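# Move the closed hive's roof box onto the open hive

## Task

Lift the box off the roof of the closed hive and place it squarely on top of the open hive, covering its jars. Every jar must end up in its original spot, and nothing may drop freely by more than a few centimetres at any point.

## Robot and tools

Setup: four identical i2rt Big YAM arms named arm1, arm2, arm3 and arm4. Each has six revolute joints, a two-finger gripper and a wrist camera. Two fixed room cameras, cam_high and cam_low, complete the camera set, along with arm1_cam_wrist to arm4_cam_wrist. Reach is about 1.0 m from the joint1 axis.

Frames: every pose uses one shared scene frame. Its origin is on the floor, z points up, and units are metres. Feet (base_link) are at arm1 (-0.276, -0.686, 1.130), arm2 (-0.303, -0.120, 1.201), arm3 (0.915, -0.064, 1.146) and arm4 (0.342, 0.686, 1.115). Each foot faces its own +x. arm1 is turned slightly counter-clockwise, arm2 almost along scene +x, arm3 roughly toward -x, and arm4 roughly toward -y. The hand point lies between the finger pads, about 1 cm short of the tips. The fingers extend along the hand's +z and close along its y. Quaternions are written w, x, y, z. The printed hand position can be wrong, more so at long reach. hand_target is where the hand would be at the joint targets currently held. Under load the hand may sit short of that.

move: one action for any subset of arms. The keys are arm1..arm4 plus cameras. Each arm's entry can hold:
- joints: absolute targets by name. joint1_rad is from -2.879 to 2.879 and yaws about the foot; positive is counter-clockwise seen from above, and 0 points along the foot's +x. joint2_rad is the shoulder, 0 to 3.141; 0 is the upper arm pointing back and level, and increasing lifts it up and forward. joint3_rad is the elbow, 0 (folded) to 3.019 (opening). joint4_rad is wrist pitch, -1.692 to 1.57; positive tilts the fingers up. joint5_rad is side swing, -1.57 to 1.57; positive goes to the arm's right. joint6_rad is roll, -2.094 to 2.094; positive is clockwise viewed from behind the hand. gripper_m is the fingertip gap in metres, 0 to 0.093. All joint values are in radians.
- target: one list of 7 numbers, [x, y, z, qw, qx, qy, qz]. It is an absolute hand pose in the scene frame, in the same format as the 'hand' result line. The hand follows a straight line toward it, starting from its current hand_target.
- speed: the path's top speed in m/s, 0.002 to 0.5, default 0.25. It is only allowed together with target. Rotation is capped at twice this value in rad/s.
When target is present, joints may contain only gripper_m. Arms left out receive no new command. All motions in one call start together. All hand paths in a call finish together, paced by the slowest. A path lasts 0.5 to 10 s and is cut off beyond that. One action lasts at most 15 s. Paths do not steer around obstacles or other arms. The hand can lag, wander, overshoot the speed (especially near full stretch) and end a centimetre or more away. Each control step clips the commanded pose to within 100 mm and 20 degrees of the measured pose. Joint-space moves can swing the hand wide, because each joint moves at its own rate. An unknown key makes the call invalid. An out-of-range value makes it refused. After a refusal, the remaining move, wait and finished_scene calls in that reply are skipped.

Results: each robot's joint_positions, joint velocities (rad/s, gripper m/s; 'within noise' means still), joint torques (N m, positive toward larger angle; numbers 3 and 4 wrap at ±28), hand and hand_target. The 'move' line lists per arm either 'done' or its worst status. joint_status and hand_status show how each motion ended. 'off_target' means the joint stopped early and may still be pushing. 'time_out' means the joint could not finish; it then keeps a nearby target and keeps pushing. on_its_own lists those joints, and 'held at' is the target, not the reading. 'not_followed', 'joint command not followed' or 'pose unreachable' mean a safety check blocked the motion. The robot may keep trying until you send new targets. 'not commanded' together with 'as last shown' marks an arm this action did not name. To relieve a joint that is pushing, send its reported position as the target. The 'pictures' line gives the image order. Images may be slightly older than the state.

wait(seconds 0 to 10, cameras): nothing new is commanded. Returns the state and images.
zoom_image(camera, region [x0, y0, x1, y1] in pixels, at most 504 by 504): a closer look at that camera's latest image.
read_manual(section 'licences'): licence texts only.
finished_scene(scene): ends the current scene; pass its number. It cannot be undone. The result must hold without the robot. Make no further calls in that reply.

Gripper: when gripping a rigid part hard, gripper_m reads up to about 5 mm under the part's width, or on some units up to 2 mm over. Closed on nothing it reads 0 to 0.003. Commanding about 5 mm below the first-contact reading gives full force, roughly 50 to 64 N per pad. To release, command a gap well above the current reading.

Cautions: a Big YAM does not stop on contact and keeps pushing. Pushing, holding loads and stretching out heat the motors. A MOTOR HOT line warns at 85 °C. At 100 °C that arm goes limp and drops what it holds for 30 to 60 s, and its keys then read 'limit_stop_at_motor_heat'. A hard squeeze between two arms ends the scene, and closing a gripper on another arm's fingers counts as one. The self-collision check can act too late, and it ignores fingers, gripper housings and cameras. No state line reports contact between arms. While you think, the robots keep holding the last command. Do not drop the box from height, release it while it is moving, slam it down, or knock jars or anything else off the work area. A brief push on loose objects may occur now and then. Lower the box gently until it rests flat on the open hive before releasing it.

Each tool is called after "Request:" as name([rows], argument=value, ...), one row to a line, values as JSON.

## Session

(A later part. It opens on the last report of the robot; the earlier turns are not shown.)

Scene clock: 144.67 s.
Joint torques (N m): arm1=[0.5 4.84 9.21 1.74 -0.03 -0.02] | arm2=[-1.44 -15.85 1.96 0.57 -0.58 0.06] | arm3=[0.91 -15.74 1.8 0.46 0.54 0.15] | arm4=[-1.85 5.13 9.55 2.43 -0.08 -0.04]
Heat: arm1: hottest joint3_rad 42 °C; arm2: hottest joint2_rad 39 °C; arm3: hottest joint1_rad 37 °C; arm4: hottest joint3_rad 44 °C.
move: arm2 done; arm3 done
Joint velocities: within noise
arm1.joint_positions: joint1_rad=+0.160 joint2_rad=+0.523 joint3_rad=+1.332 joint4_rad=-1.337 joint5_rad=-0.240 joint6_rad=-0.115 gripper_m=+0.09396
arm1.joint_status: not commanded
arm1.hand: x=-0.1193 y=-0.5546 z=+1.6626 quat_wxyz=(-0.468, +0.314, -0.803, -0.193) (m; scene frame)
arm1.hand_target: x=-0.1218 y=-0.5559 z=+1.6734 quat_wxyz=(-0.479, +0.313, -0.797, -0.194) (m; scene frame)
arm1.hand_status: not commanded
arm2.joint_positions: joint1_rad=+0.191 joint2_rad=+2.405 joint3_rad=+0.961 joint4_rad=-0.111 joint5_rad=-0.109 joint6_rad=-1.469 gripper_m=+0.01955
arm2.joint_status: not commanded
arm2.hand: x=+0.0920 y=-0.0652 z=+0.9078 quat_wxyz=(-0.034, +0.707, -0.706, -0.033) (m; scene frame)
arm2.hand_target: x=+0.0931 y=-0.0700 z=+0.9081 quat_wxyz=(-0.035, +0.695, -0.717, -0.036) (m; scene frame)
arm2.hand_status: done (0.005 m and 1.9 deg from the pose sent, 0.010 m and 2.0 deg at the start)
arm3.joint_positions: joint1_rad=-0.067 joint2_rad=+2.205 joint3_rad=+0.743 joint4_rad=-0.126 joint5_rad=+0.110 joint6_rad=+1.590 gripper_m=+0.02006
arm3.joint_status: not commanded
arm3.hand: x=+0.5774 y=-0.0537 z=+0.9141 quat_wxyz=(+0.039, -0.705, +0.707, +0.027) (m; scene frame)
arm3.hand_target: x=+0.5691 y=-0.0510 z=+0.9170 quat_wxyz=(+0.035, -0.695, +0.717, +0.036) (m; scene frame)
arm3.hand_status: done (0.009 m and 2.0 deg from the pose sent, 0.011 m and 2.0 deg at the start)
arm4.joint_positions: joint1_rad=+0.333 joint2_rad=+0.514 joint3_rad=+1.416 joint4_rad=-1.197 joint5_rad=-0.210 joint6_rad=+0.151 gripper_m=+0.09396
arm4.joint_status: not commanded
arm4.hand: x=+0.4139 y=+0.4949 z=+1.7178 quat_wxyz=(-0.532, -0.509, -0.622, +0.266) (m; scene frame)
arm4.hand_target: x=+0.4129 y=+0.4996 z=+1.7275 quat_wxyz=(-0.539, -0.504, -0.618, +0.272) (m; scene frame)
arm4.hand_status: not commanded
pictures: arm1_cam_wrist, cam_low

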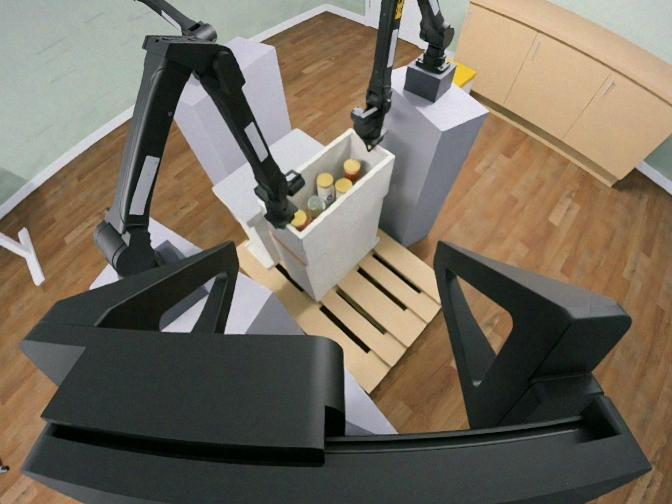

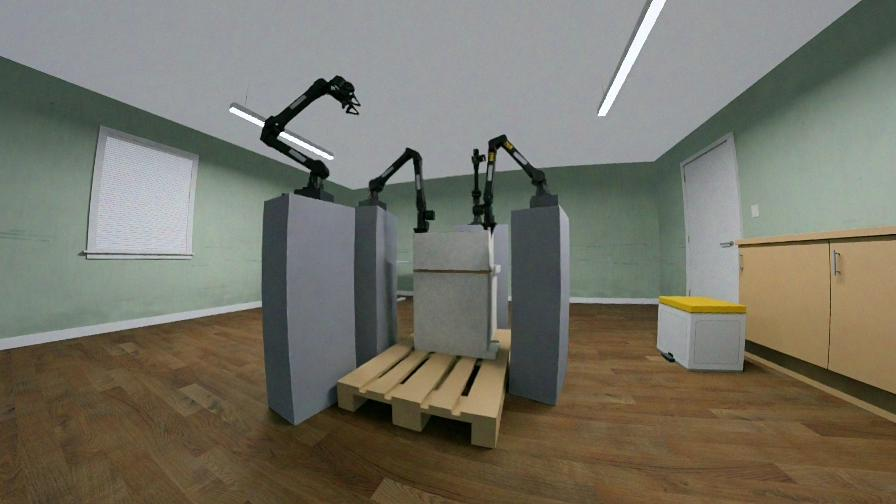

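Request:
move(arm2={"target":[0.089,-0.060,0.928,-0.035,0.695,-0.717,-0.036],"speed":0.06}, arm3={"target":[0.564,-0.041,0.935,-0.035,0.695,-0.717,-0.036],"speed":0.06}, cameras=["cam_low","arm1_cam_wrist"])

Request:
move(arm2={"target":[0.088,-0.059,0.908,-0.035,0.695,-0.717,-0.036],"speed":0.04}, arm3={"target":[0.564,-0.041,0.917,-0.035,0.695,-0.717,-0.036],"speed":0.04}, cameras=["cam_low","arm1_cam_wrist","cam_high","arm4_cam_wrist"])

Request:
zoom_image(camera="arm1_cam_wrist", region=[260, 180, 400, 290])

Request:
zoom_image(camera="cam_low", region=[405, 215, 515, 285])

Request:
zoom_image(camera="cam_high", region=[420, 180, 530, 310])

Request:
zoom_image(camera="arm4_cam_wrist", region=[370, 240, 470, 340])

Scene clock: 150.87 s.
Joint torques (N m): arm1=[0.44 4.78 9.2 1.74 -0.04 -0.02] | arm2=[0.03 -20.95 -0.31 -0.32 -0.72 0.29] | arm3=[-0.62 -20.6 1.17 -0.88 0.77 -0.08] | arm4=[-1.67 5.19 9.66 2.58 -0.04 -0.03]
Heat: arm1: hottest joint3_rad 42 °C; arm2: hottest joint2_rad 39 °C; arm3: hottest joint1_rad 37 °C; arm4: hottest joint3_rad 44 °C.
move: arm2 off_target; arm3 off_target
Joint velocities: within noise
arm1, arm4: as last shown
arm2.joint_positions: joint1_rad=+0.193 joint2_rad=+2.404 joint3_rad=+0.955 joint4_rad=-0.111 joint5_rad=-0.107 joint6_rad=-1.466 gripper_m=+0.01955
arm2.joint_status: not commanded
arm2.hand: x=+0.0885 y=-0.0654 z=+0.9077 quat_wxyz=(-0.031, +0.706, -0.706, -0.034) (m; scene frame)
arm2.hand_target: x=+0.0888 y=-0.0602 z=+0.9266 quat_wxyz=(-0.035, +0.695, -0.717, -0.036) (m; scene frame)
arm2.hand_status: off_target (0.021 m and 1.9 deg from the pose sent, 0.021 m and 2.0 deg at the start)
arm3.joint_positions: joint1_rad=-0.076 joint2_rad=+2.205 joint3_rad=+0.747 joint4_rad=-0.139 joint5_rad=+0.105 joint6_rad=+1.586 gripper_m=+0.02006
arm3.joint_status: not commanded
arm3.hand: x=+0.5780 y=-0.0515 z=+0.9142 quat_wxyz=(+0.041, -0.704, +0.709, +0.022) (m; scene frame)
arm3.hand_target: x=+0.5645 y=-0.0411 z=+0.9337 quat_wxyz=(+0.035, -0.695, +0.717, +0.036) (m; scene frame)
arm3.hand_status: off_target (0.027 m and 2.2 deg from the pose sent, 0.028 m and 2.0 deg at the start)
pictures: arm1_cam_wrist, cam_low

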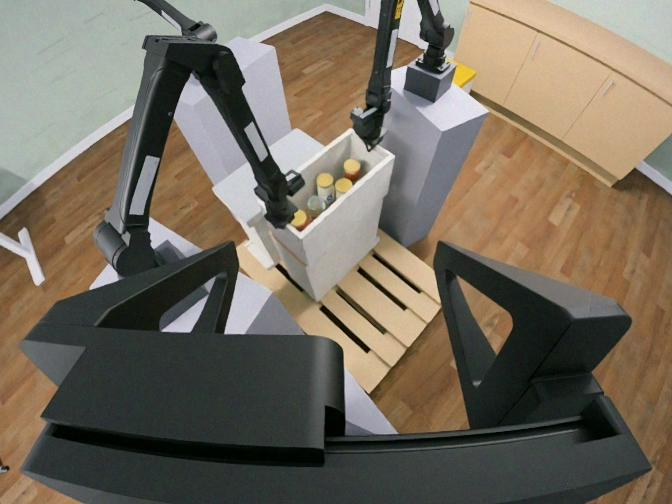

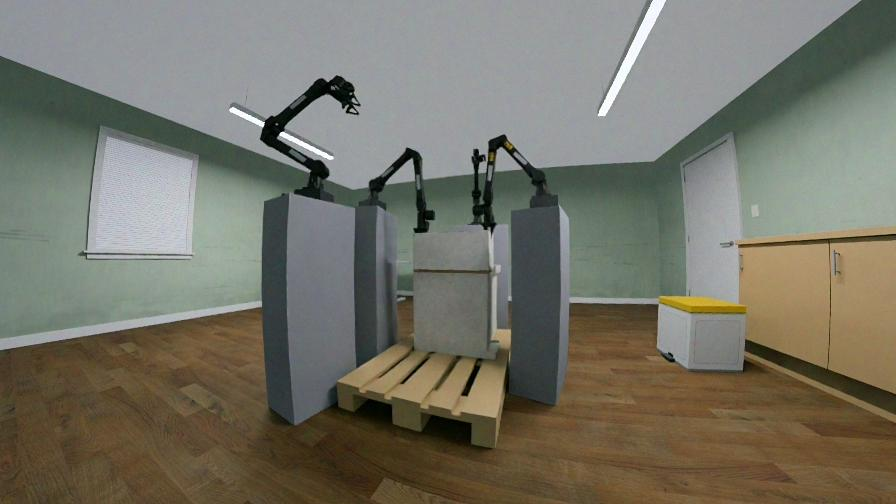

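Scene clock: 151.83 s.
Joint torques (N m): arm1=[0.44 4.84 9.21 1.76 -0.03 -0.02] | arm2=[0.44 -16.21 1.47 0.62 -0.7 0.29] | arm3=[-0.73 -15.68 2.48 0.49 0.77 -0.09] | arm4=[-1.55 4.78 9.58 2.48 -0.04 0.01]
Heat: arm1: hottest joint3_rad 42 °C; arm2: hottest joint2_rad 39 °C; arm3: hottest joint1_rad 37 °C; arm4: hottest joint3_rad 44 °C.
move: arm2 done; arm3 off_target
Joint velocities: within noise
arm1, arm4: as last shown
arm2.joint_positions: joint1_rad=+0.193 joint2_rad=+2.404 joint3_rad=+0.955 joint4_rad=-0.098 joint5_rad=-0.107 joint6_rad=-1.463 gripper_m=+0.01953
arm2.joint_status: not commanded
arm2.hand: x=+0.0916 y=-0.0650 z=+0.9078 quat_wxyz=(-0.036, +0.706, -0.707, -0.030) (m; scene frame)
arm2.hand_target: x=+0.0879 y=-0.0592 z=+0.9080 quat_wxyz=(-0.035, +0.695, -0.717, -0.036) (m; scene frame)
arm2.hand_status: done (0.007 m and 1.9 deg from the pose sent, 0.006 m and 1.9 deg at the start)
arm3.joint_positions: joint1_rad=-0.076 joint2_rad=+2.205 joint3_rad=+0.748 joint4_rad=-0.136 joint5_rad=+0.105 joint6_rad=+1.585 gripper_m=+0.02006
arm3.joint_status: not commanded
arm3.hand: x=+0.5766 y=-0.0516 z=+0.9142 quat_wxyz=(+0.039, -0.704, +0.709, +0.023) (m; scene frame)
arm3.hand_target: x=+0.5644 y=-0.0411 z=+0.9172 quat_wxyz=(+0.035, -0.695, +0.717, +0.036) (m; scene frame)
arm3.hand_status: off_target (0.017 m and 2.1 deg from the pose sent, 0.018 m and 2.2 deg at the start)
pictures: arm1_cam_wrist, arm4_cam_wrist, cam_high, cam_low

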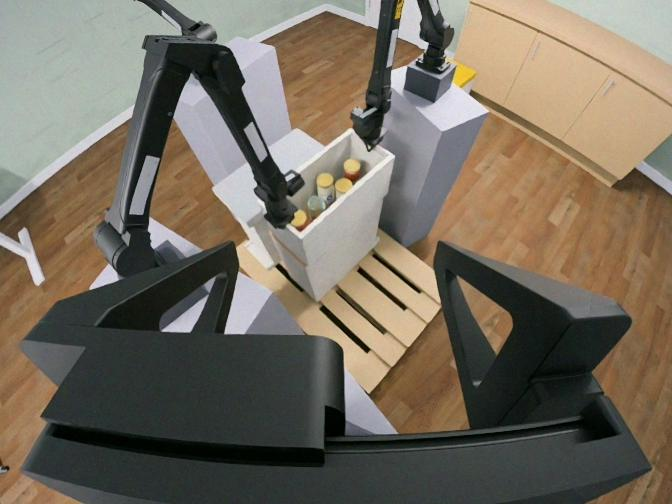

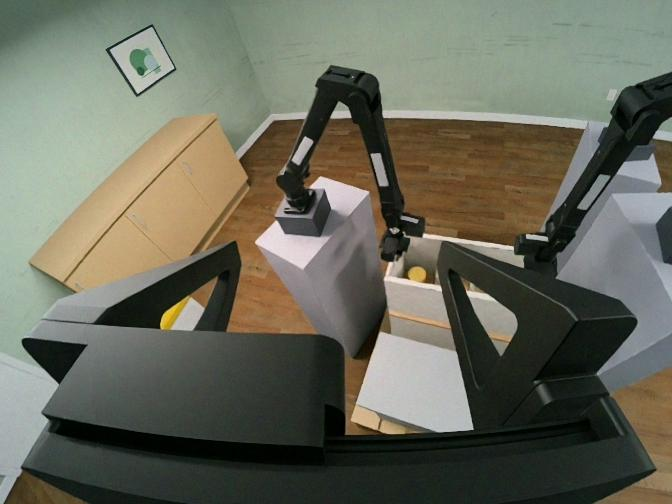

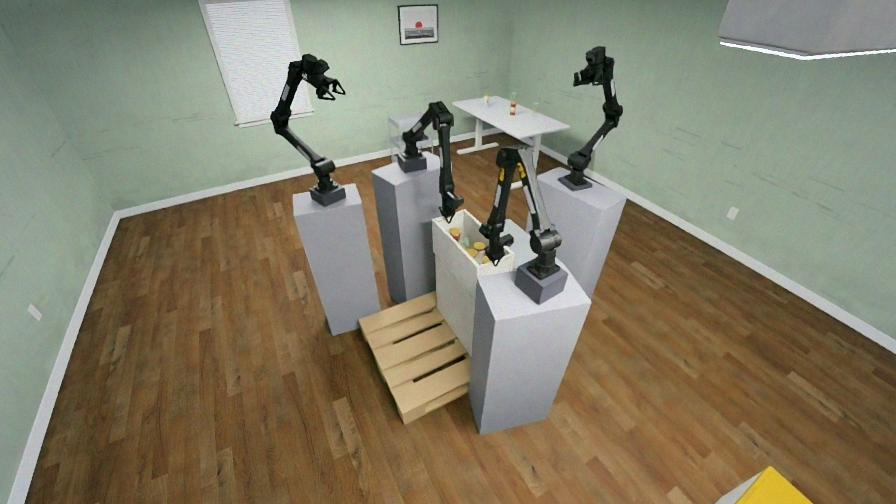

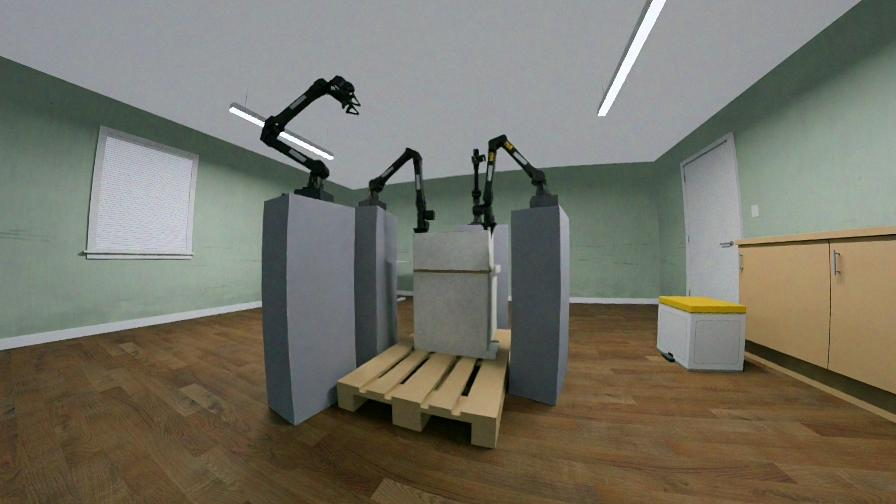

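Scaled by 3.600 from the camera's 672x504 image, which has a finer 960x720 frame.

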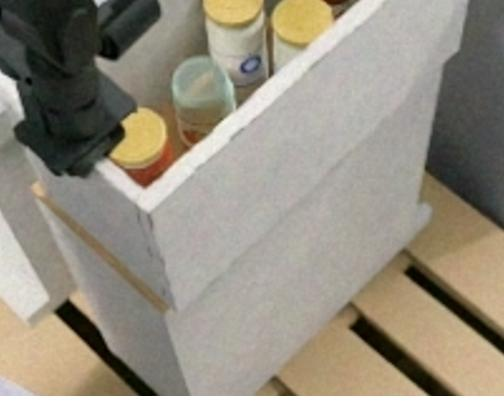

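Scaled by 4.582.

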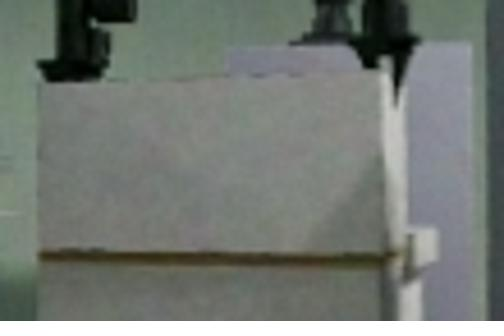

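Scaled by 3.877.

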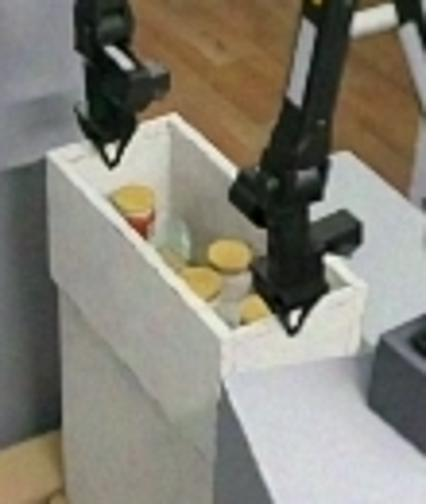

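Scaled by 5.040 from the camera's 672x504 image, which has a finer 960x720 frame.

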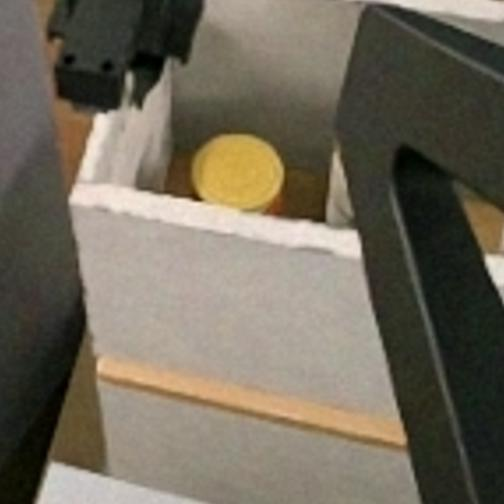

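Request:
move(arm2={"target":[0.090,-0.061,0.945,-0.035,0.695,-0.717,-0.036],"speed":0.06}, arm3={"target":[0.563,-0.040,0.952,-0.035,0.695,-0.717,-0.036],"speed":0.06}, cameras=["arm1_cam_wrist"])

Request:
move(arm2={"target":[0.090,-0.061,0.906,-0.035,0.695,-0.717,-0.036],"speed":0.04}, arm3={"target":[0.563,-0.040,0.914,-0.035,0.695,-0.717,-0.036],"speed":0.04}, cameras=["cam_low","arm1_cam_wrist","cam_high","arm4_cam_wrist"])

Request:
zoom_image(camera="arm1_cam_wrist", region=[260, 180, 400, 290])

Request:
zoom_image(camera="cam_low", region=[405, 215, 515, 285])

Request:
zoom_image(camera="cam_high", region=[420, 180, 530, 310])

Request:
zoom_image(camera="arm4_cam_wrist", region=[370, 240, 470, 340])

Scene clock: 157.27 s.
Joint torques (N m): arm1=[0.5 4.84 9.22 1.74 -0.03 -0.02] | arm2=[-0.15 -22.24 0.14 -1.46 -0.69 0.22] | arm3=[-0.44 -23.36 0.16 -1.44 0.8 -0.04] | arm4=[-1.55 5.42 9.7 2.4 -0.01 0.01]
Heat: arm1: hottest joint3_rad 42 °C; arm2: hottest joint2_rad 39 °C; arm3: hottest joint1_rad 37 °C; arm4: hottest joint3_rad 44 °C.
move: arm2 off_target; arm3 off_target
Joint velocities: within noise
arm1, arm4: as last shown
arm2.joint_positions: joint1_rad=+0.193 joint2_rad=+2.380 joint3_rad=+0.931 joint4_rad=-0.114 joint5_rad=-0.107 joint6_rad=-1.463 gripper_m=+0.01952
arm2.joint_status: not commanded
arm2.hand: x=+0.0829 y=-0.0656 z=+0.9155 quat_wxyz=(-0.030, +0.706, -0.707, -0.035) (m; scene frame)
arm2.hand_target: x=+0.0895 y=-0.0612 z=+0.9426 quat_wxyz=(-0.035, +0.695, -0.717, -0.036) (m; scene frame)
arm2.hand_status: off_target (0.031 m and 1.8 deg from the pose sent, 0.037 m and 1.9 deg at the start)
arm3.joint_positions: joint1_rad=-0.079 joint2_rad=+2.186 joint3_rad=+0.751 joint4_rad=-0.163 joint5_rad=+0.105 joint6_rad=+1.580 gripper_m=+0.02006
arm3.joint_status: not commanded
arm3.hand: x=+0.5746 y=-0.0504 z=+0.9207 quat_wxyz=(+0.041, -0.705, +0.708, +0.021) (m; scene frame)
arm3.hand_target: x=+0.5639 y=-0.0404 z=+0.9488 quat_wxyz=(+0.035, -0.695, +0.717, +0.036) (m; scene frame)
arm3.hand_status: off_target (0.035 m and 2.4 deg from the pose sent, 0.042 m and 2.1 deg at the start)
pictures: arm1_cam_wrist

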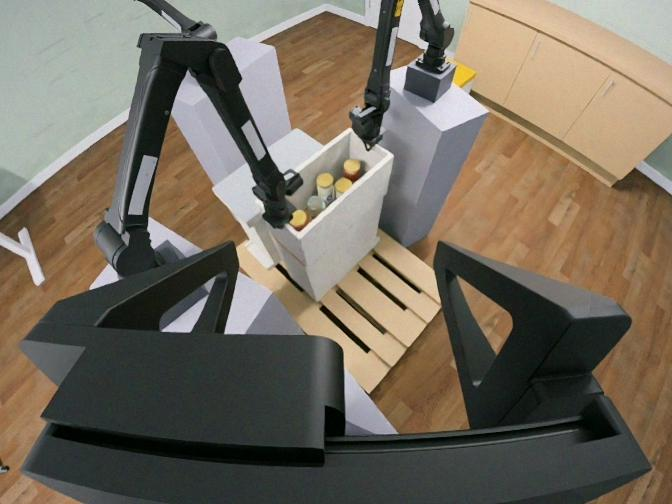

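Scene clock: 158.67 s.
Joint torques (N m): arm1=[0.44 4.78 9.2 1.74 -0.03 -0.02] | arm2=[-0.03 -15.5 2.55 0.77 -0.71 0.24] | arm3=[-0.5 -15.09 2.21 0.49 0.78 -0.02] | arm4=[-0.85 5.36 9.57 2.47 -0.08 -0.02]
Heat: arm1: hottest joint3_rad 42 °C; arm2: hottest joint2_rad 39 °C; arm3: hottest joint1_rad 37 °C; arm4: hottest joint3_rad 44 °C.
move: arm2 done; arm3 off_target
Joint velocities: within noise
arm1, arm4: as last shown
arm2.joint_positions: joint1_rad=+0.195 joint2_rad=+2.404 joint3_rad=+0.949 joint4_rad=-0.104 joint5_rad=-0.107 joint6_rad=-1.463 gripper_m=+0.01952
arm2.joint_status: not commanded
arm2.hand: x=+0.0864 y=-0.0648 z=+0.9076 quat_wxyz=(-0.031, +0.706, -0.706, -0.033) (m; scene frame)
arm2.hand_target: x=+0.0900 y=-0.0611 z=+0.9060 quat_wxyz=(-0.035, +0.695, -0.717, -0.036) (m; scene frame)
arm2.hand_status: done (0.005 m and 1.9 deg from the pose sent, 0.013 m and 1.8 deg at the start)
arm3.joint_positions: joint1_rad=-0.082 joint2_rad=+2.207 joint3_rad=+0.758 joint4_rad=-0.131 joint5_rad=+0.105 joint6_rad=+1.576 gripper_m=+0.02006
arm3.joint_status: not commanded
arm3.hand: x=+0.5696 y=-0.0495 z=+0.9141 quat_wxyz=(+0.035, -0.705, +0.708, +0.028) (m; scene frame)
arm3.hand_target: x=+0.5631 y=-0.0400 z=+0.9142 quat_wxyz=(+0.035, -0.695, +0.717, +0.036) (m; scene frame)
arm3.hand_status: off_target (0.012 m and 1.8 deg from the pose sent, 0.017 m and 2.4 deg at the start)
pictures: arm1_cam_wrist, arm4_cam_wrist, cam_high, cam_low

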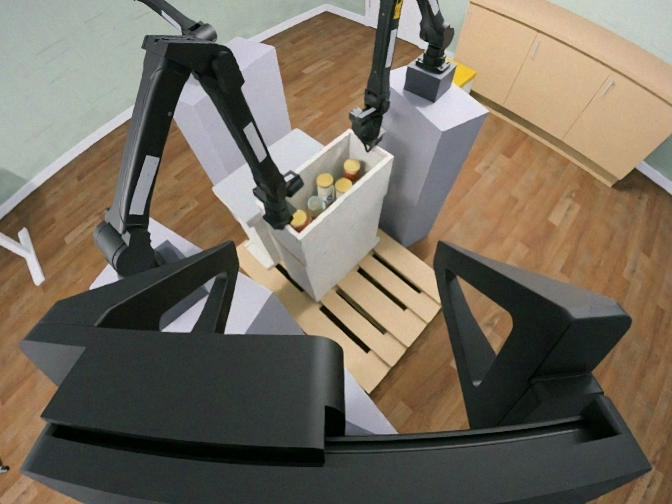

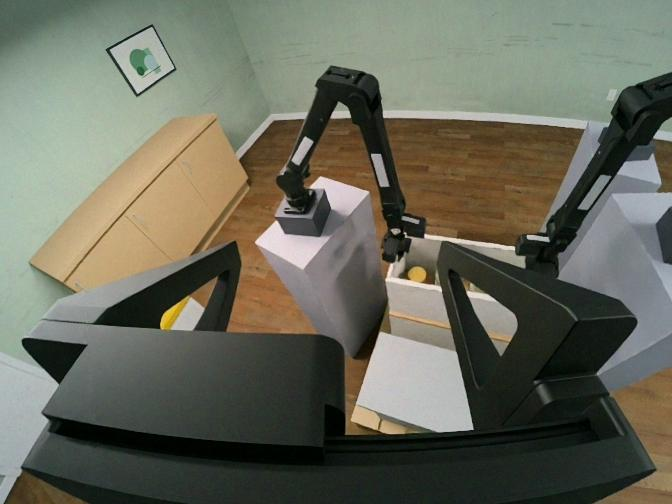

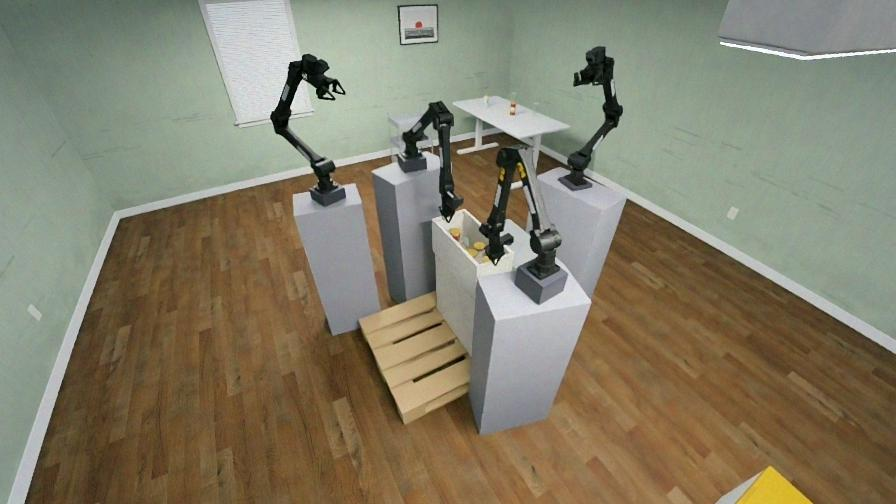

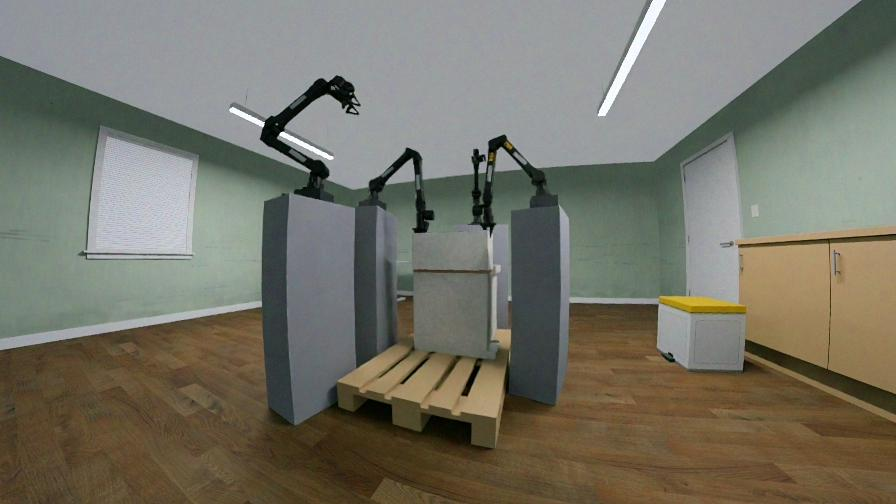

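Scaled by 3.600 from the camera's 672x504 image, which has a finer 960x720 frame.

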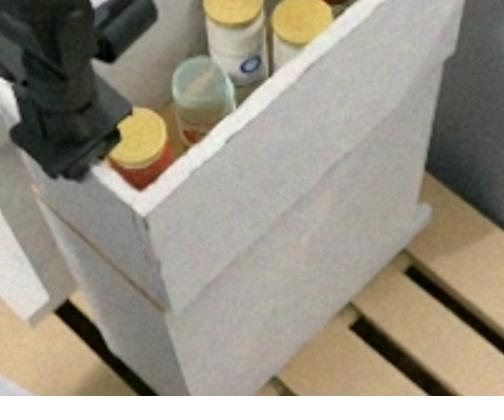

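Scaled by 4.582.

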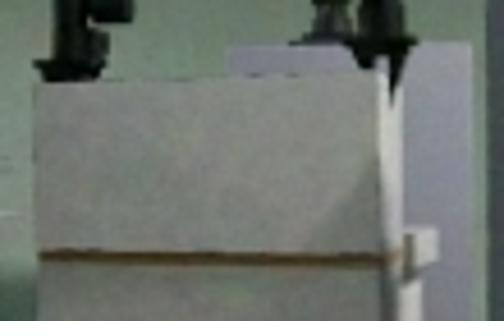

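Scaled by 3.877.

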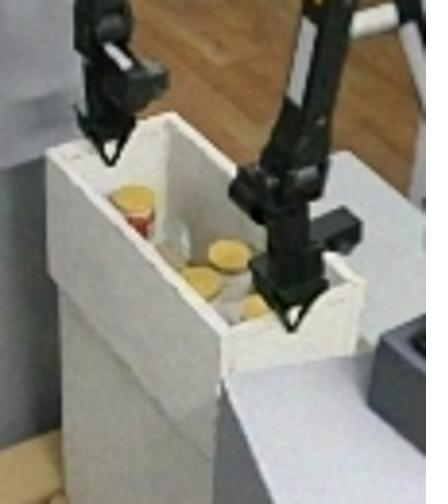

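Scaled by 5.040 from the camera's 672x504 image, which has a finer 960x720 frame.

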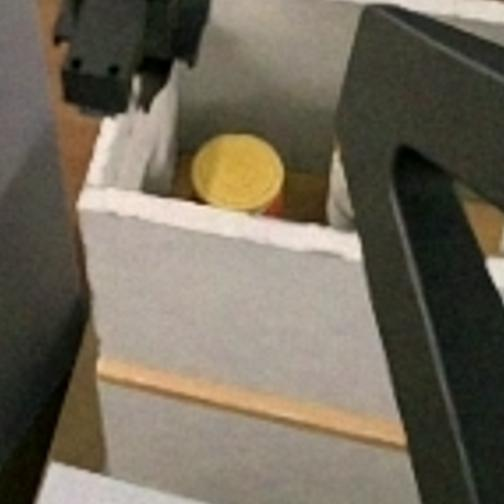

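Request:
move(arm2={"target":[0.091,-0.042,0.950,-0.035,0.695,-0.717,-0.036],"speed":0.06}, arm3={"target":[0.565,-0.024,0.957,-0.035,0.695,-0.717,-0.036],"speed":0.06}, cameras=["arm1_cam_wrist"])

Request:
zoom_image(camera="arm1_cam_wrist", region=[260, 180, 400, 290])

Scene clock: 161.73 s.
Joint torques (N m): arm1=[0.56 4.78 9.21 1.74 -0.04 -0.02] | arm2=[0.03 -22.3 0.36 -1.39 -0.67 0.27] | arm3=[-0.21 -23.18 0.05 -1.4 0.76 -0.02] | arm4=[-1.49 4.95 9.59 2.47 -0.07 -0.04]
Heat: arm1: hottest joint3_rad 43 °C; arm2: hottest joint2_rad 39 °C; arm3: hottest joint1_rad 37 °C; arm4: hottest joint3_rad 44 °C.
move: arm2 off_target; arm3 off_target
Joint velocities: within noise
arm1, arm4: as last shown
arm2.joint_positions: joint1_rad=+0.239 joint2_rad=+2.367 joint3_rad=+0.934 joint4_rad=-0.124 joint5_rad=-0.107 joint6_rad=-1.421 gripper_m=+0.01952
arm2.joint_status: not commanded
arm2.hand: x=+0.0845 y=-0.0472 z=+0.9204 quat_wxyz=(-0.030, +0.707, -0.706, -0.034) (m; scene frame)
arm2.hand_target: x=+0.0906 y=-0.0421 z=+0.9476 quat_wxyz=(-0.036, +0.695, -0.717, -0.036) (m; scene frame)
arm2.hand_status: off_target (0.031 m and 2.0 deg from the pose sent, 0.048 m and 1.9 deg at the start)
arm3.joint_positions: joint1_rad=-0.128 joint2_rad=+2.167 joint3_rad=+0.746 joint4_rad=-0.168 joint5_rad=+0.105 joint6_rad=+1.533 gripper_m=+0.02006
arm3.joint_status: not commanded
arm3.hand: x=+0.5737 y=-0.0334 z=+0.9262 quat_wxyz=(+0.039, -0.704, +0.709, +0.022) (m; scene frame)
arm3.hand_target: x=+0.5655 y=-0.0243 z=+0.9539 quat_wxyz=(+0.035, -0.695, +0.717, +0.036) (m; scene frame)
arm3.hand_status: off_target (0.033 m and 2.2 deg from the pose sent, 0.050 m and 1.8 deg at the start)
pictures: arm1_cam_wrist

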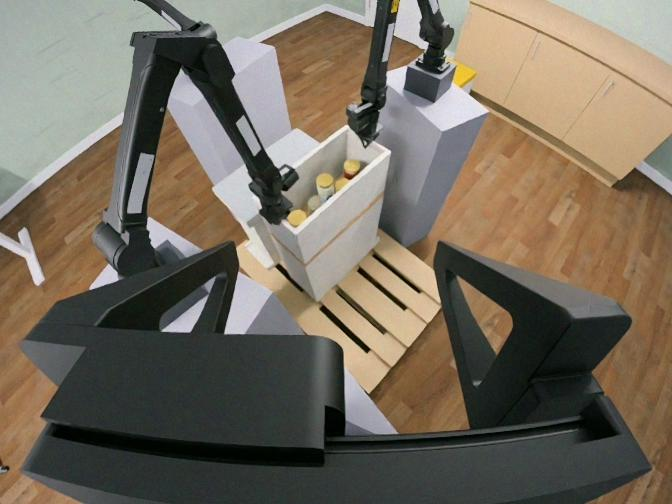

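Scaled by 3.600 from the camera's 672x504 image, which has a finer 960x720 frame.

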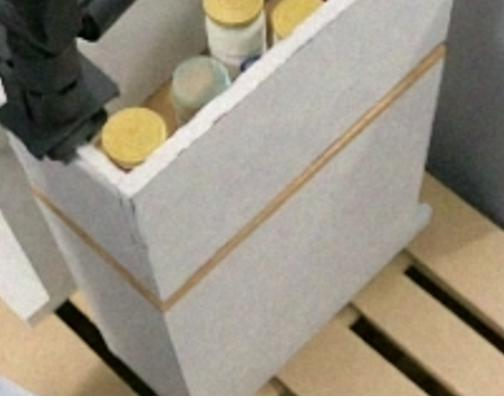

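Request:
move(arm2={"target":[0.093,-0.063,0.935,-0.035,0.695,-0.717,-0.036],"speed":0.06}, arm3={"target":[0.565,-0.042,0.943,-0.035,0.695,-0.717,-0.036],"speed":0.06}, cameras=["arm1_cam_wrist"])

Request:
zoom_image(camera="arm1_cam_wrist", region=[260, 180, 400, 290])

Scene clock: 165.50 s.
Joint torques (N m): arm1=[0.56 4.72 9.21 1.74 -0.03 -0.02] | arm2=[-1.73 -19.02 1.5 -0.66 -0.75 0.03] | arm3=[1.44 -19.55 0.83 -0.46 0.79 0.22] | arm4=[-0.73 5.19 9.62 2.3 -0.07 -0.1]
Heat: arm1: hottest joint3_rad 43 °C; arm2: hottest joint2_rad 39 °C; arm3: hottest joint1_rad 37 °C; arm4: hottest joint3_rad 44 °C.
move: arm2 off_target; arm3 off_target
Joint velocities: within noise
arm1, arm4: as last shown
arm2.joint_positions: joint1_rad=+0.210 joint2_rad=+2.367 joint3_rad=+0.936 joint4_rad=-0.124 joint5_rad=-0.105 joint6_rad=-1.450 gripper_m=+0.01952
arm2.joint_status: not commanded
arm2.hand: x=+0.0878 y=-0.0585 z=+0.9207 quat_wxyz=(-0.032, +0.707, -0.706, -0.032) (m; scene frame)
arm2.hand_target: x=+0.0928 y=-0.0630 z=+0.9344 quat_wxyz=(-0.035, +0.695, -0.717, -0.036) (m; scene frame)
arm2.hand_status: off_target (0.016 m and 2.0 deg from the pose sent, 0.023 m and 2.0 deg at the start)
arm3.joint_positions: joint1_rad=-0.098 joint2_rad=+2.167 joint3_rad=+0.746 joint4_rad=-0.168 joint5_rad=+0.103 joint6_rad=+1.558 gripper_m=+0.02006
arm3.joint_status: not commanded
arm3.hand: x=+0.5728 y=-0.0440 z=+0.9264 quat_wxyz=(+0.038, -0.706, +0.707, +0.023) (m; scene frame)
arm3.hand_target: x=+0.5651 y=-0.0421 z=+0.9422 quat_wxyz=(+0.035, -0.695, +0.717, +0.036) (m; scene frame)
arm3.hand_status: off_target (0.018 m and 2.3 deg from the pose sent, 0.021 m and 2.2 deg at the start)
pictures: arm1_cam_wrist

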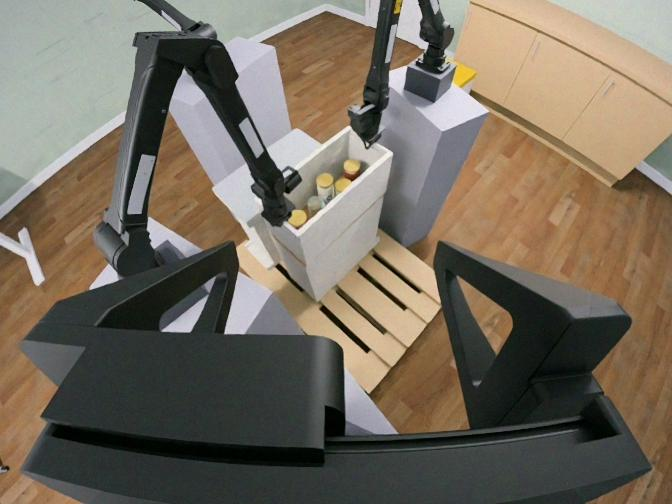

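Scaled by 3.600 from the camera's 672x504 image, which has a finer 960x720 frame.

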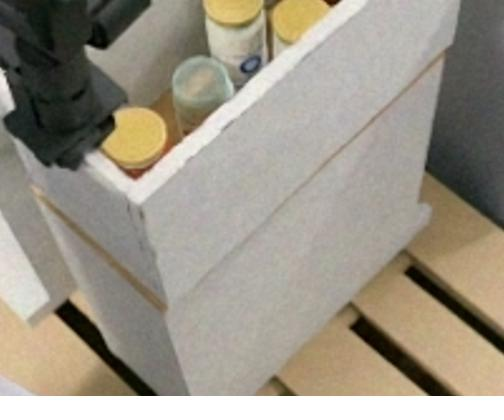

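Request:
move(arm2={"target":[0.093,-0.058,0.908,-0.035,0.695,-0.717,-0.036],"speed":0.04}, arm3={"target":[0.565,-0.037,0.915,-0.035,0.695,-0.717,-0.036],"speed":0.04}, cameras=["arm1_cam_wrist","arm4_cam_wrist","cam_high","cam_low","arm2_cam_wrist","arm3_cam_wrist"])

Request:
zoom_image(camera="arm1_cam_wrist", region=[260, 180, 400, 290])

Request:
zoom_image(camera="arm4_cam_wrist", region=[370, 220, 530, 350])

Request:
zoom_image(camera="cam_low", region=[405, 215, 515, 285])

Scene clock: 169.43 s.
Joint torques (N m): arm1=[0.5 4.72 9.22 1.73 -0.03 -0.02] | arm2=[-0.62 -15.79 2.41 0.61 -0.75 0.18] | arm3=[0.21 -15.27 2.14 0.49 0.75 0.07] | arm4=[-0.91 5.01 9.7 2.51 -0.06 -0.05]
Heat: arm1: hottest joint3_rad 43 °C; arm2: hottest joint2_rad 39 °C; arm3: hottest joint1_rad 37 °C; arm4: hottest joint3_rad 44 °C.
move: arm2 done; arm3 done
Joint velocities: within noise
arm1, arm4: as last shown
arm2.joint_positions: joint1_rad=+0.210 joint2_rad=+2.404 joint3_rad=+0.958 joint4_rad=-0.111 joint5_rad=-0.105 joint6_rad=-1.450 gripper_m=+0.01952
arm2.joint_status: not commanded
arm2.hand: x=+0.0891 y=-0.0586 z=+0.9077 quat_wxyz=(-0.031, +0.707, -0.705, -0.033) (m; scene frame)
arm2.hand_target: x=+0.0929 y=-0.0581 z=+0.9080 quat_wxyz=(-0.035, +0.695, -0.717, -0.036) (m; scene frame)
arm2.hand_status: done (0.004 m and 2.0 deg from the pose sent, 0.014 m and 2.0 deg at the start)
arm3.joint_positions: joint1_rad=-0.098 joint2_rad=+2.206 joint3_rad=+0.752 joint4_rad=-0.127 joint5_rad=+0.105 joint6_rad=+1.558 gripper_m=+0.02006
arm3.joint_status: not commanded
arm3.hand: x=+0.5728 y=-0.0439 z=+0.9141 quat_wxyz=(+0.036, -0.706, +0.707, +0.026) (m; scene frame)
arm3.hand_target: x=+0.5653 y=-0.0371 z=+0.9151 quat_wxyz=(+0.035, -0.695, +0.717, +0.036) (m; scene frame)
arm3.hand_status: done (0.010 m and 2.0 deg from the pose sent, 0.015 m and 2.3 deg at the start)
pictures: arm1_cam_wrist, arm2_cam_wrist, arm3_cam_wrist, arm4_cam_wrist, cam_high, cam_low
camera_calibration:
arm2_cam_wrist: T_world_to_cam=[[0.999578, -0.0289168, -0.00283965, -0.0861089], [-0.0226423, -0.836456, 0.547566, -0.544677], [-0.0182091, -0.54727, -0.836758, 0.857161], [0, 0, 0, 1]] pos_world=[0.0893479, 0.0110101, 1.01524]
arm3_cam_wrist: T_world_to_cam=[[0.999983, 0.0026112, 0.00518065, -0.576673], [-0.000399745, -0.859849, 0.510549, -0.500835], [0.00578771, -0.510542, -0.859833, 0.886244], [0, 0, 0, 1]] pos_world=[0.571333, 0.0233285, 1.02071]

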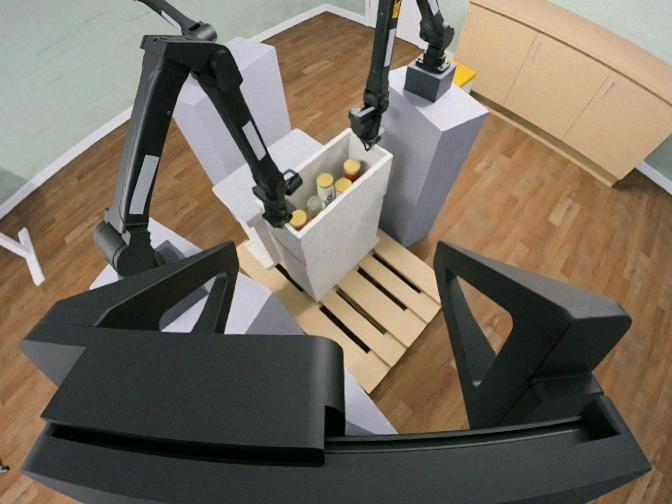

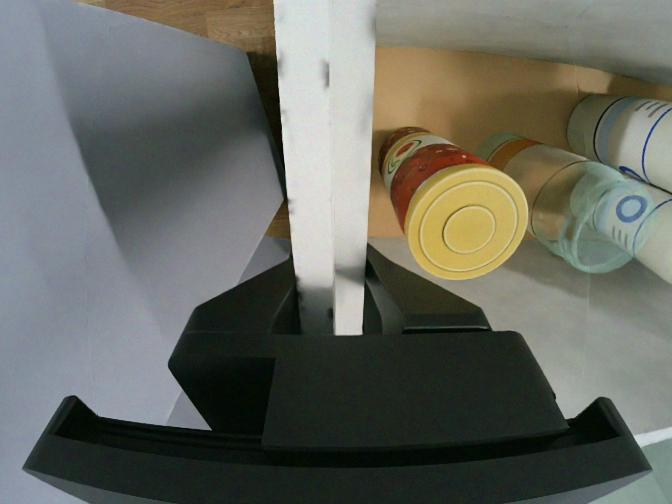

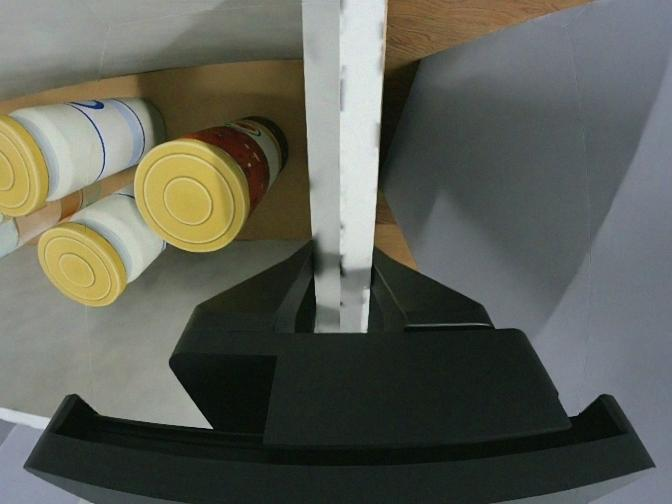

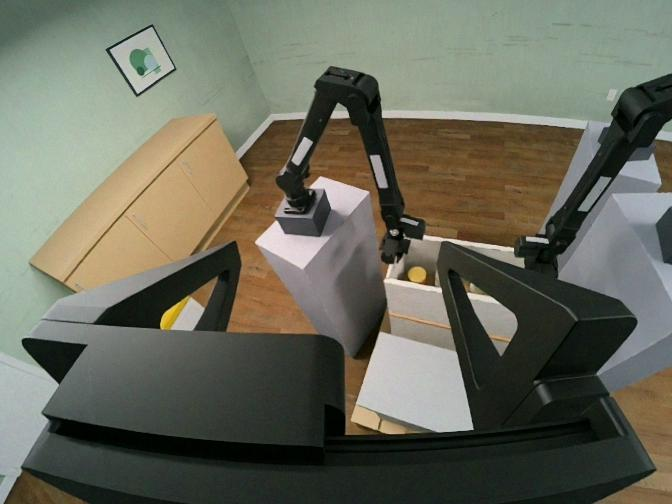

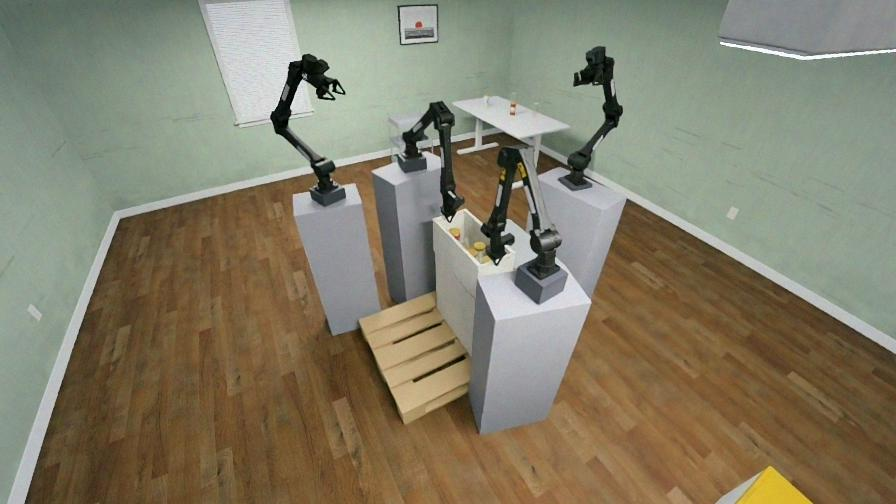

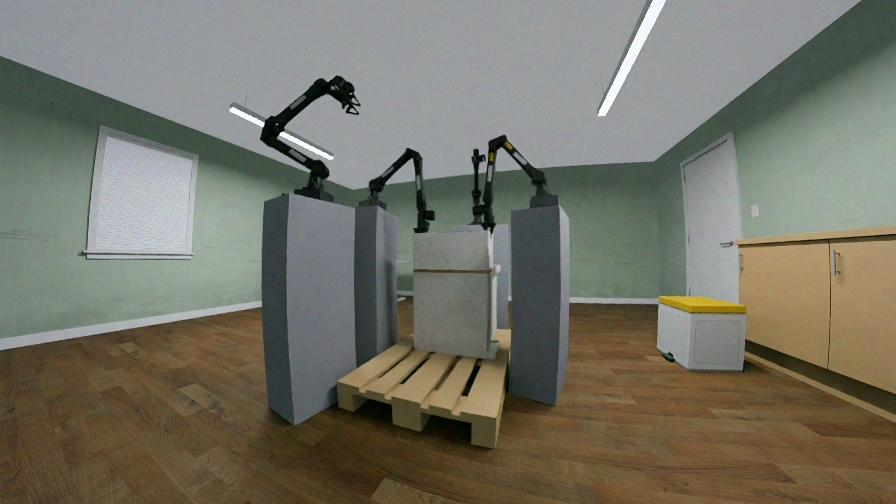

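Scaled by 3.600 from the camera's 672x504 image, which has a finer 960x720 frame.

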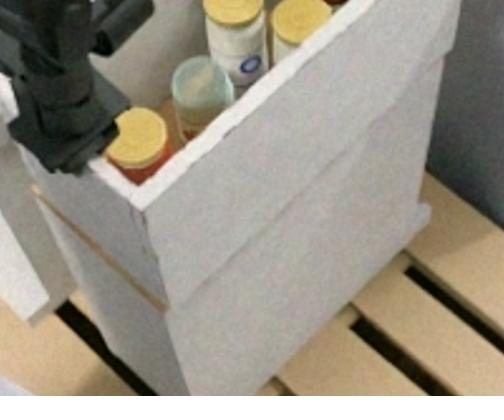

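Scaled by 3.150 from the camera's 672x504 image, which has a finer 960x720 frame.

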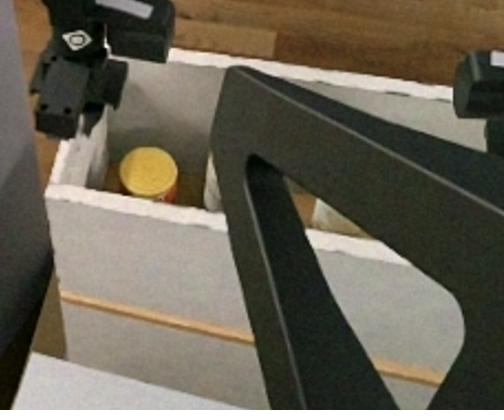

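Scaled by 4.582.

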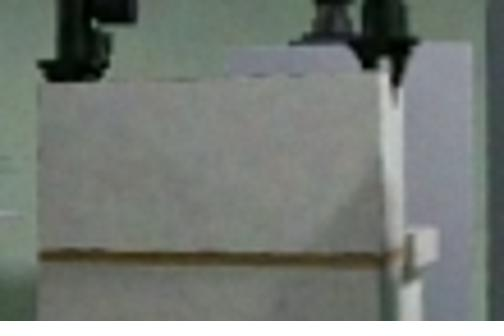

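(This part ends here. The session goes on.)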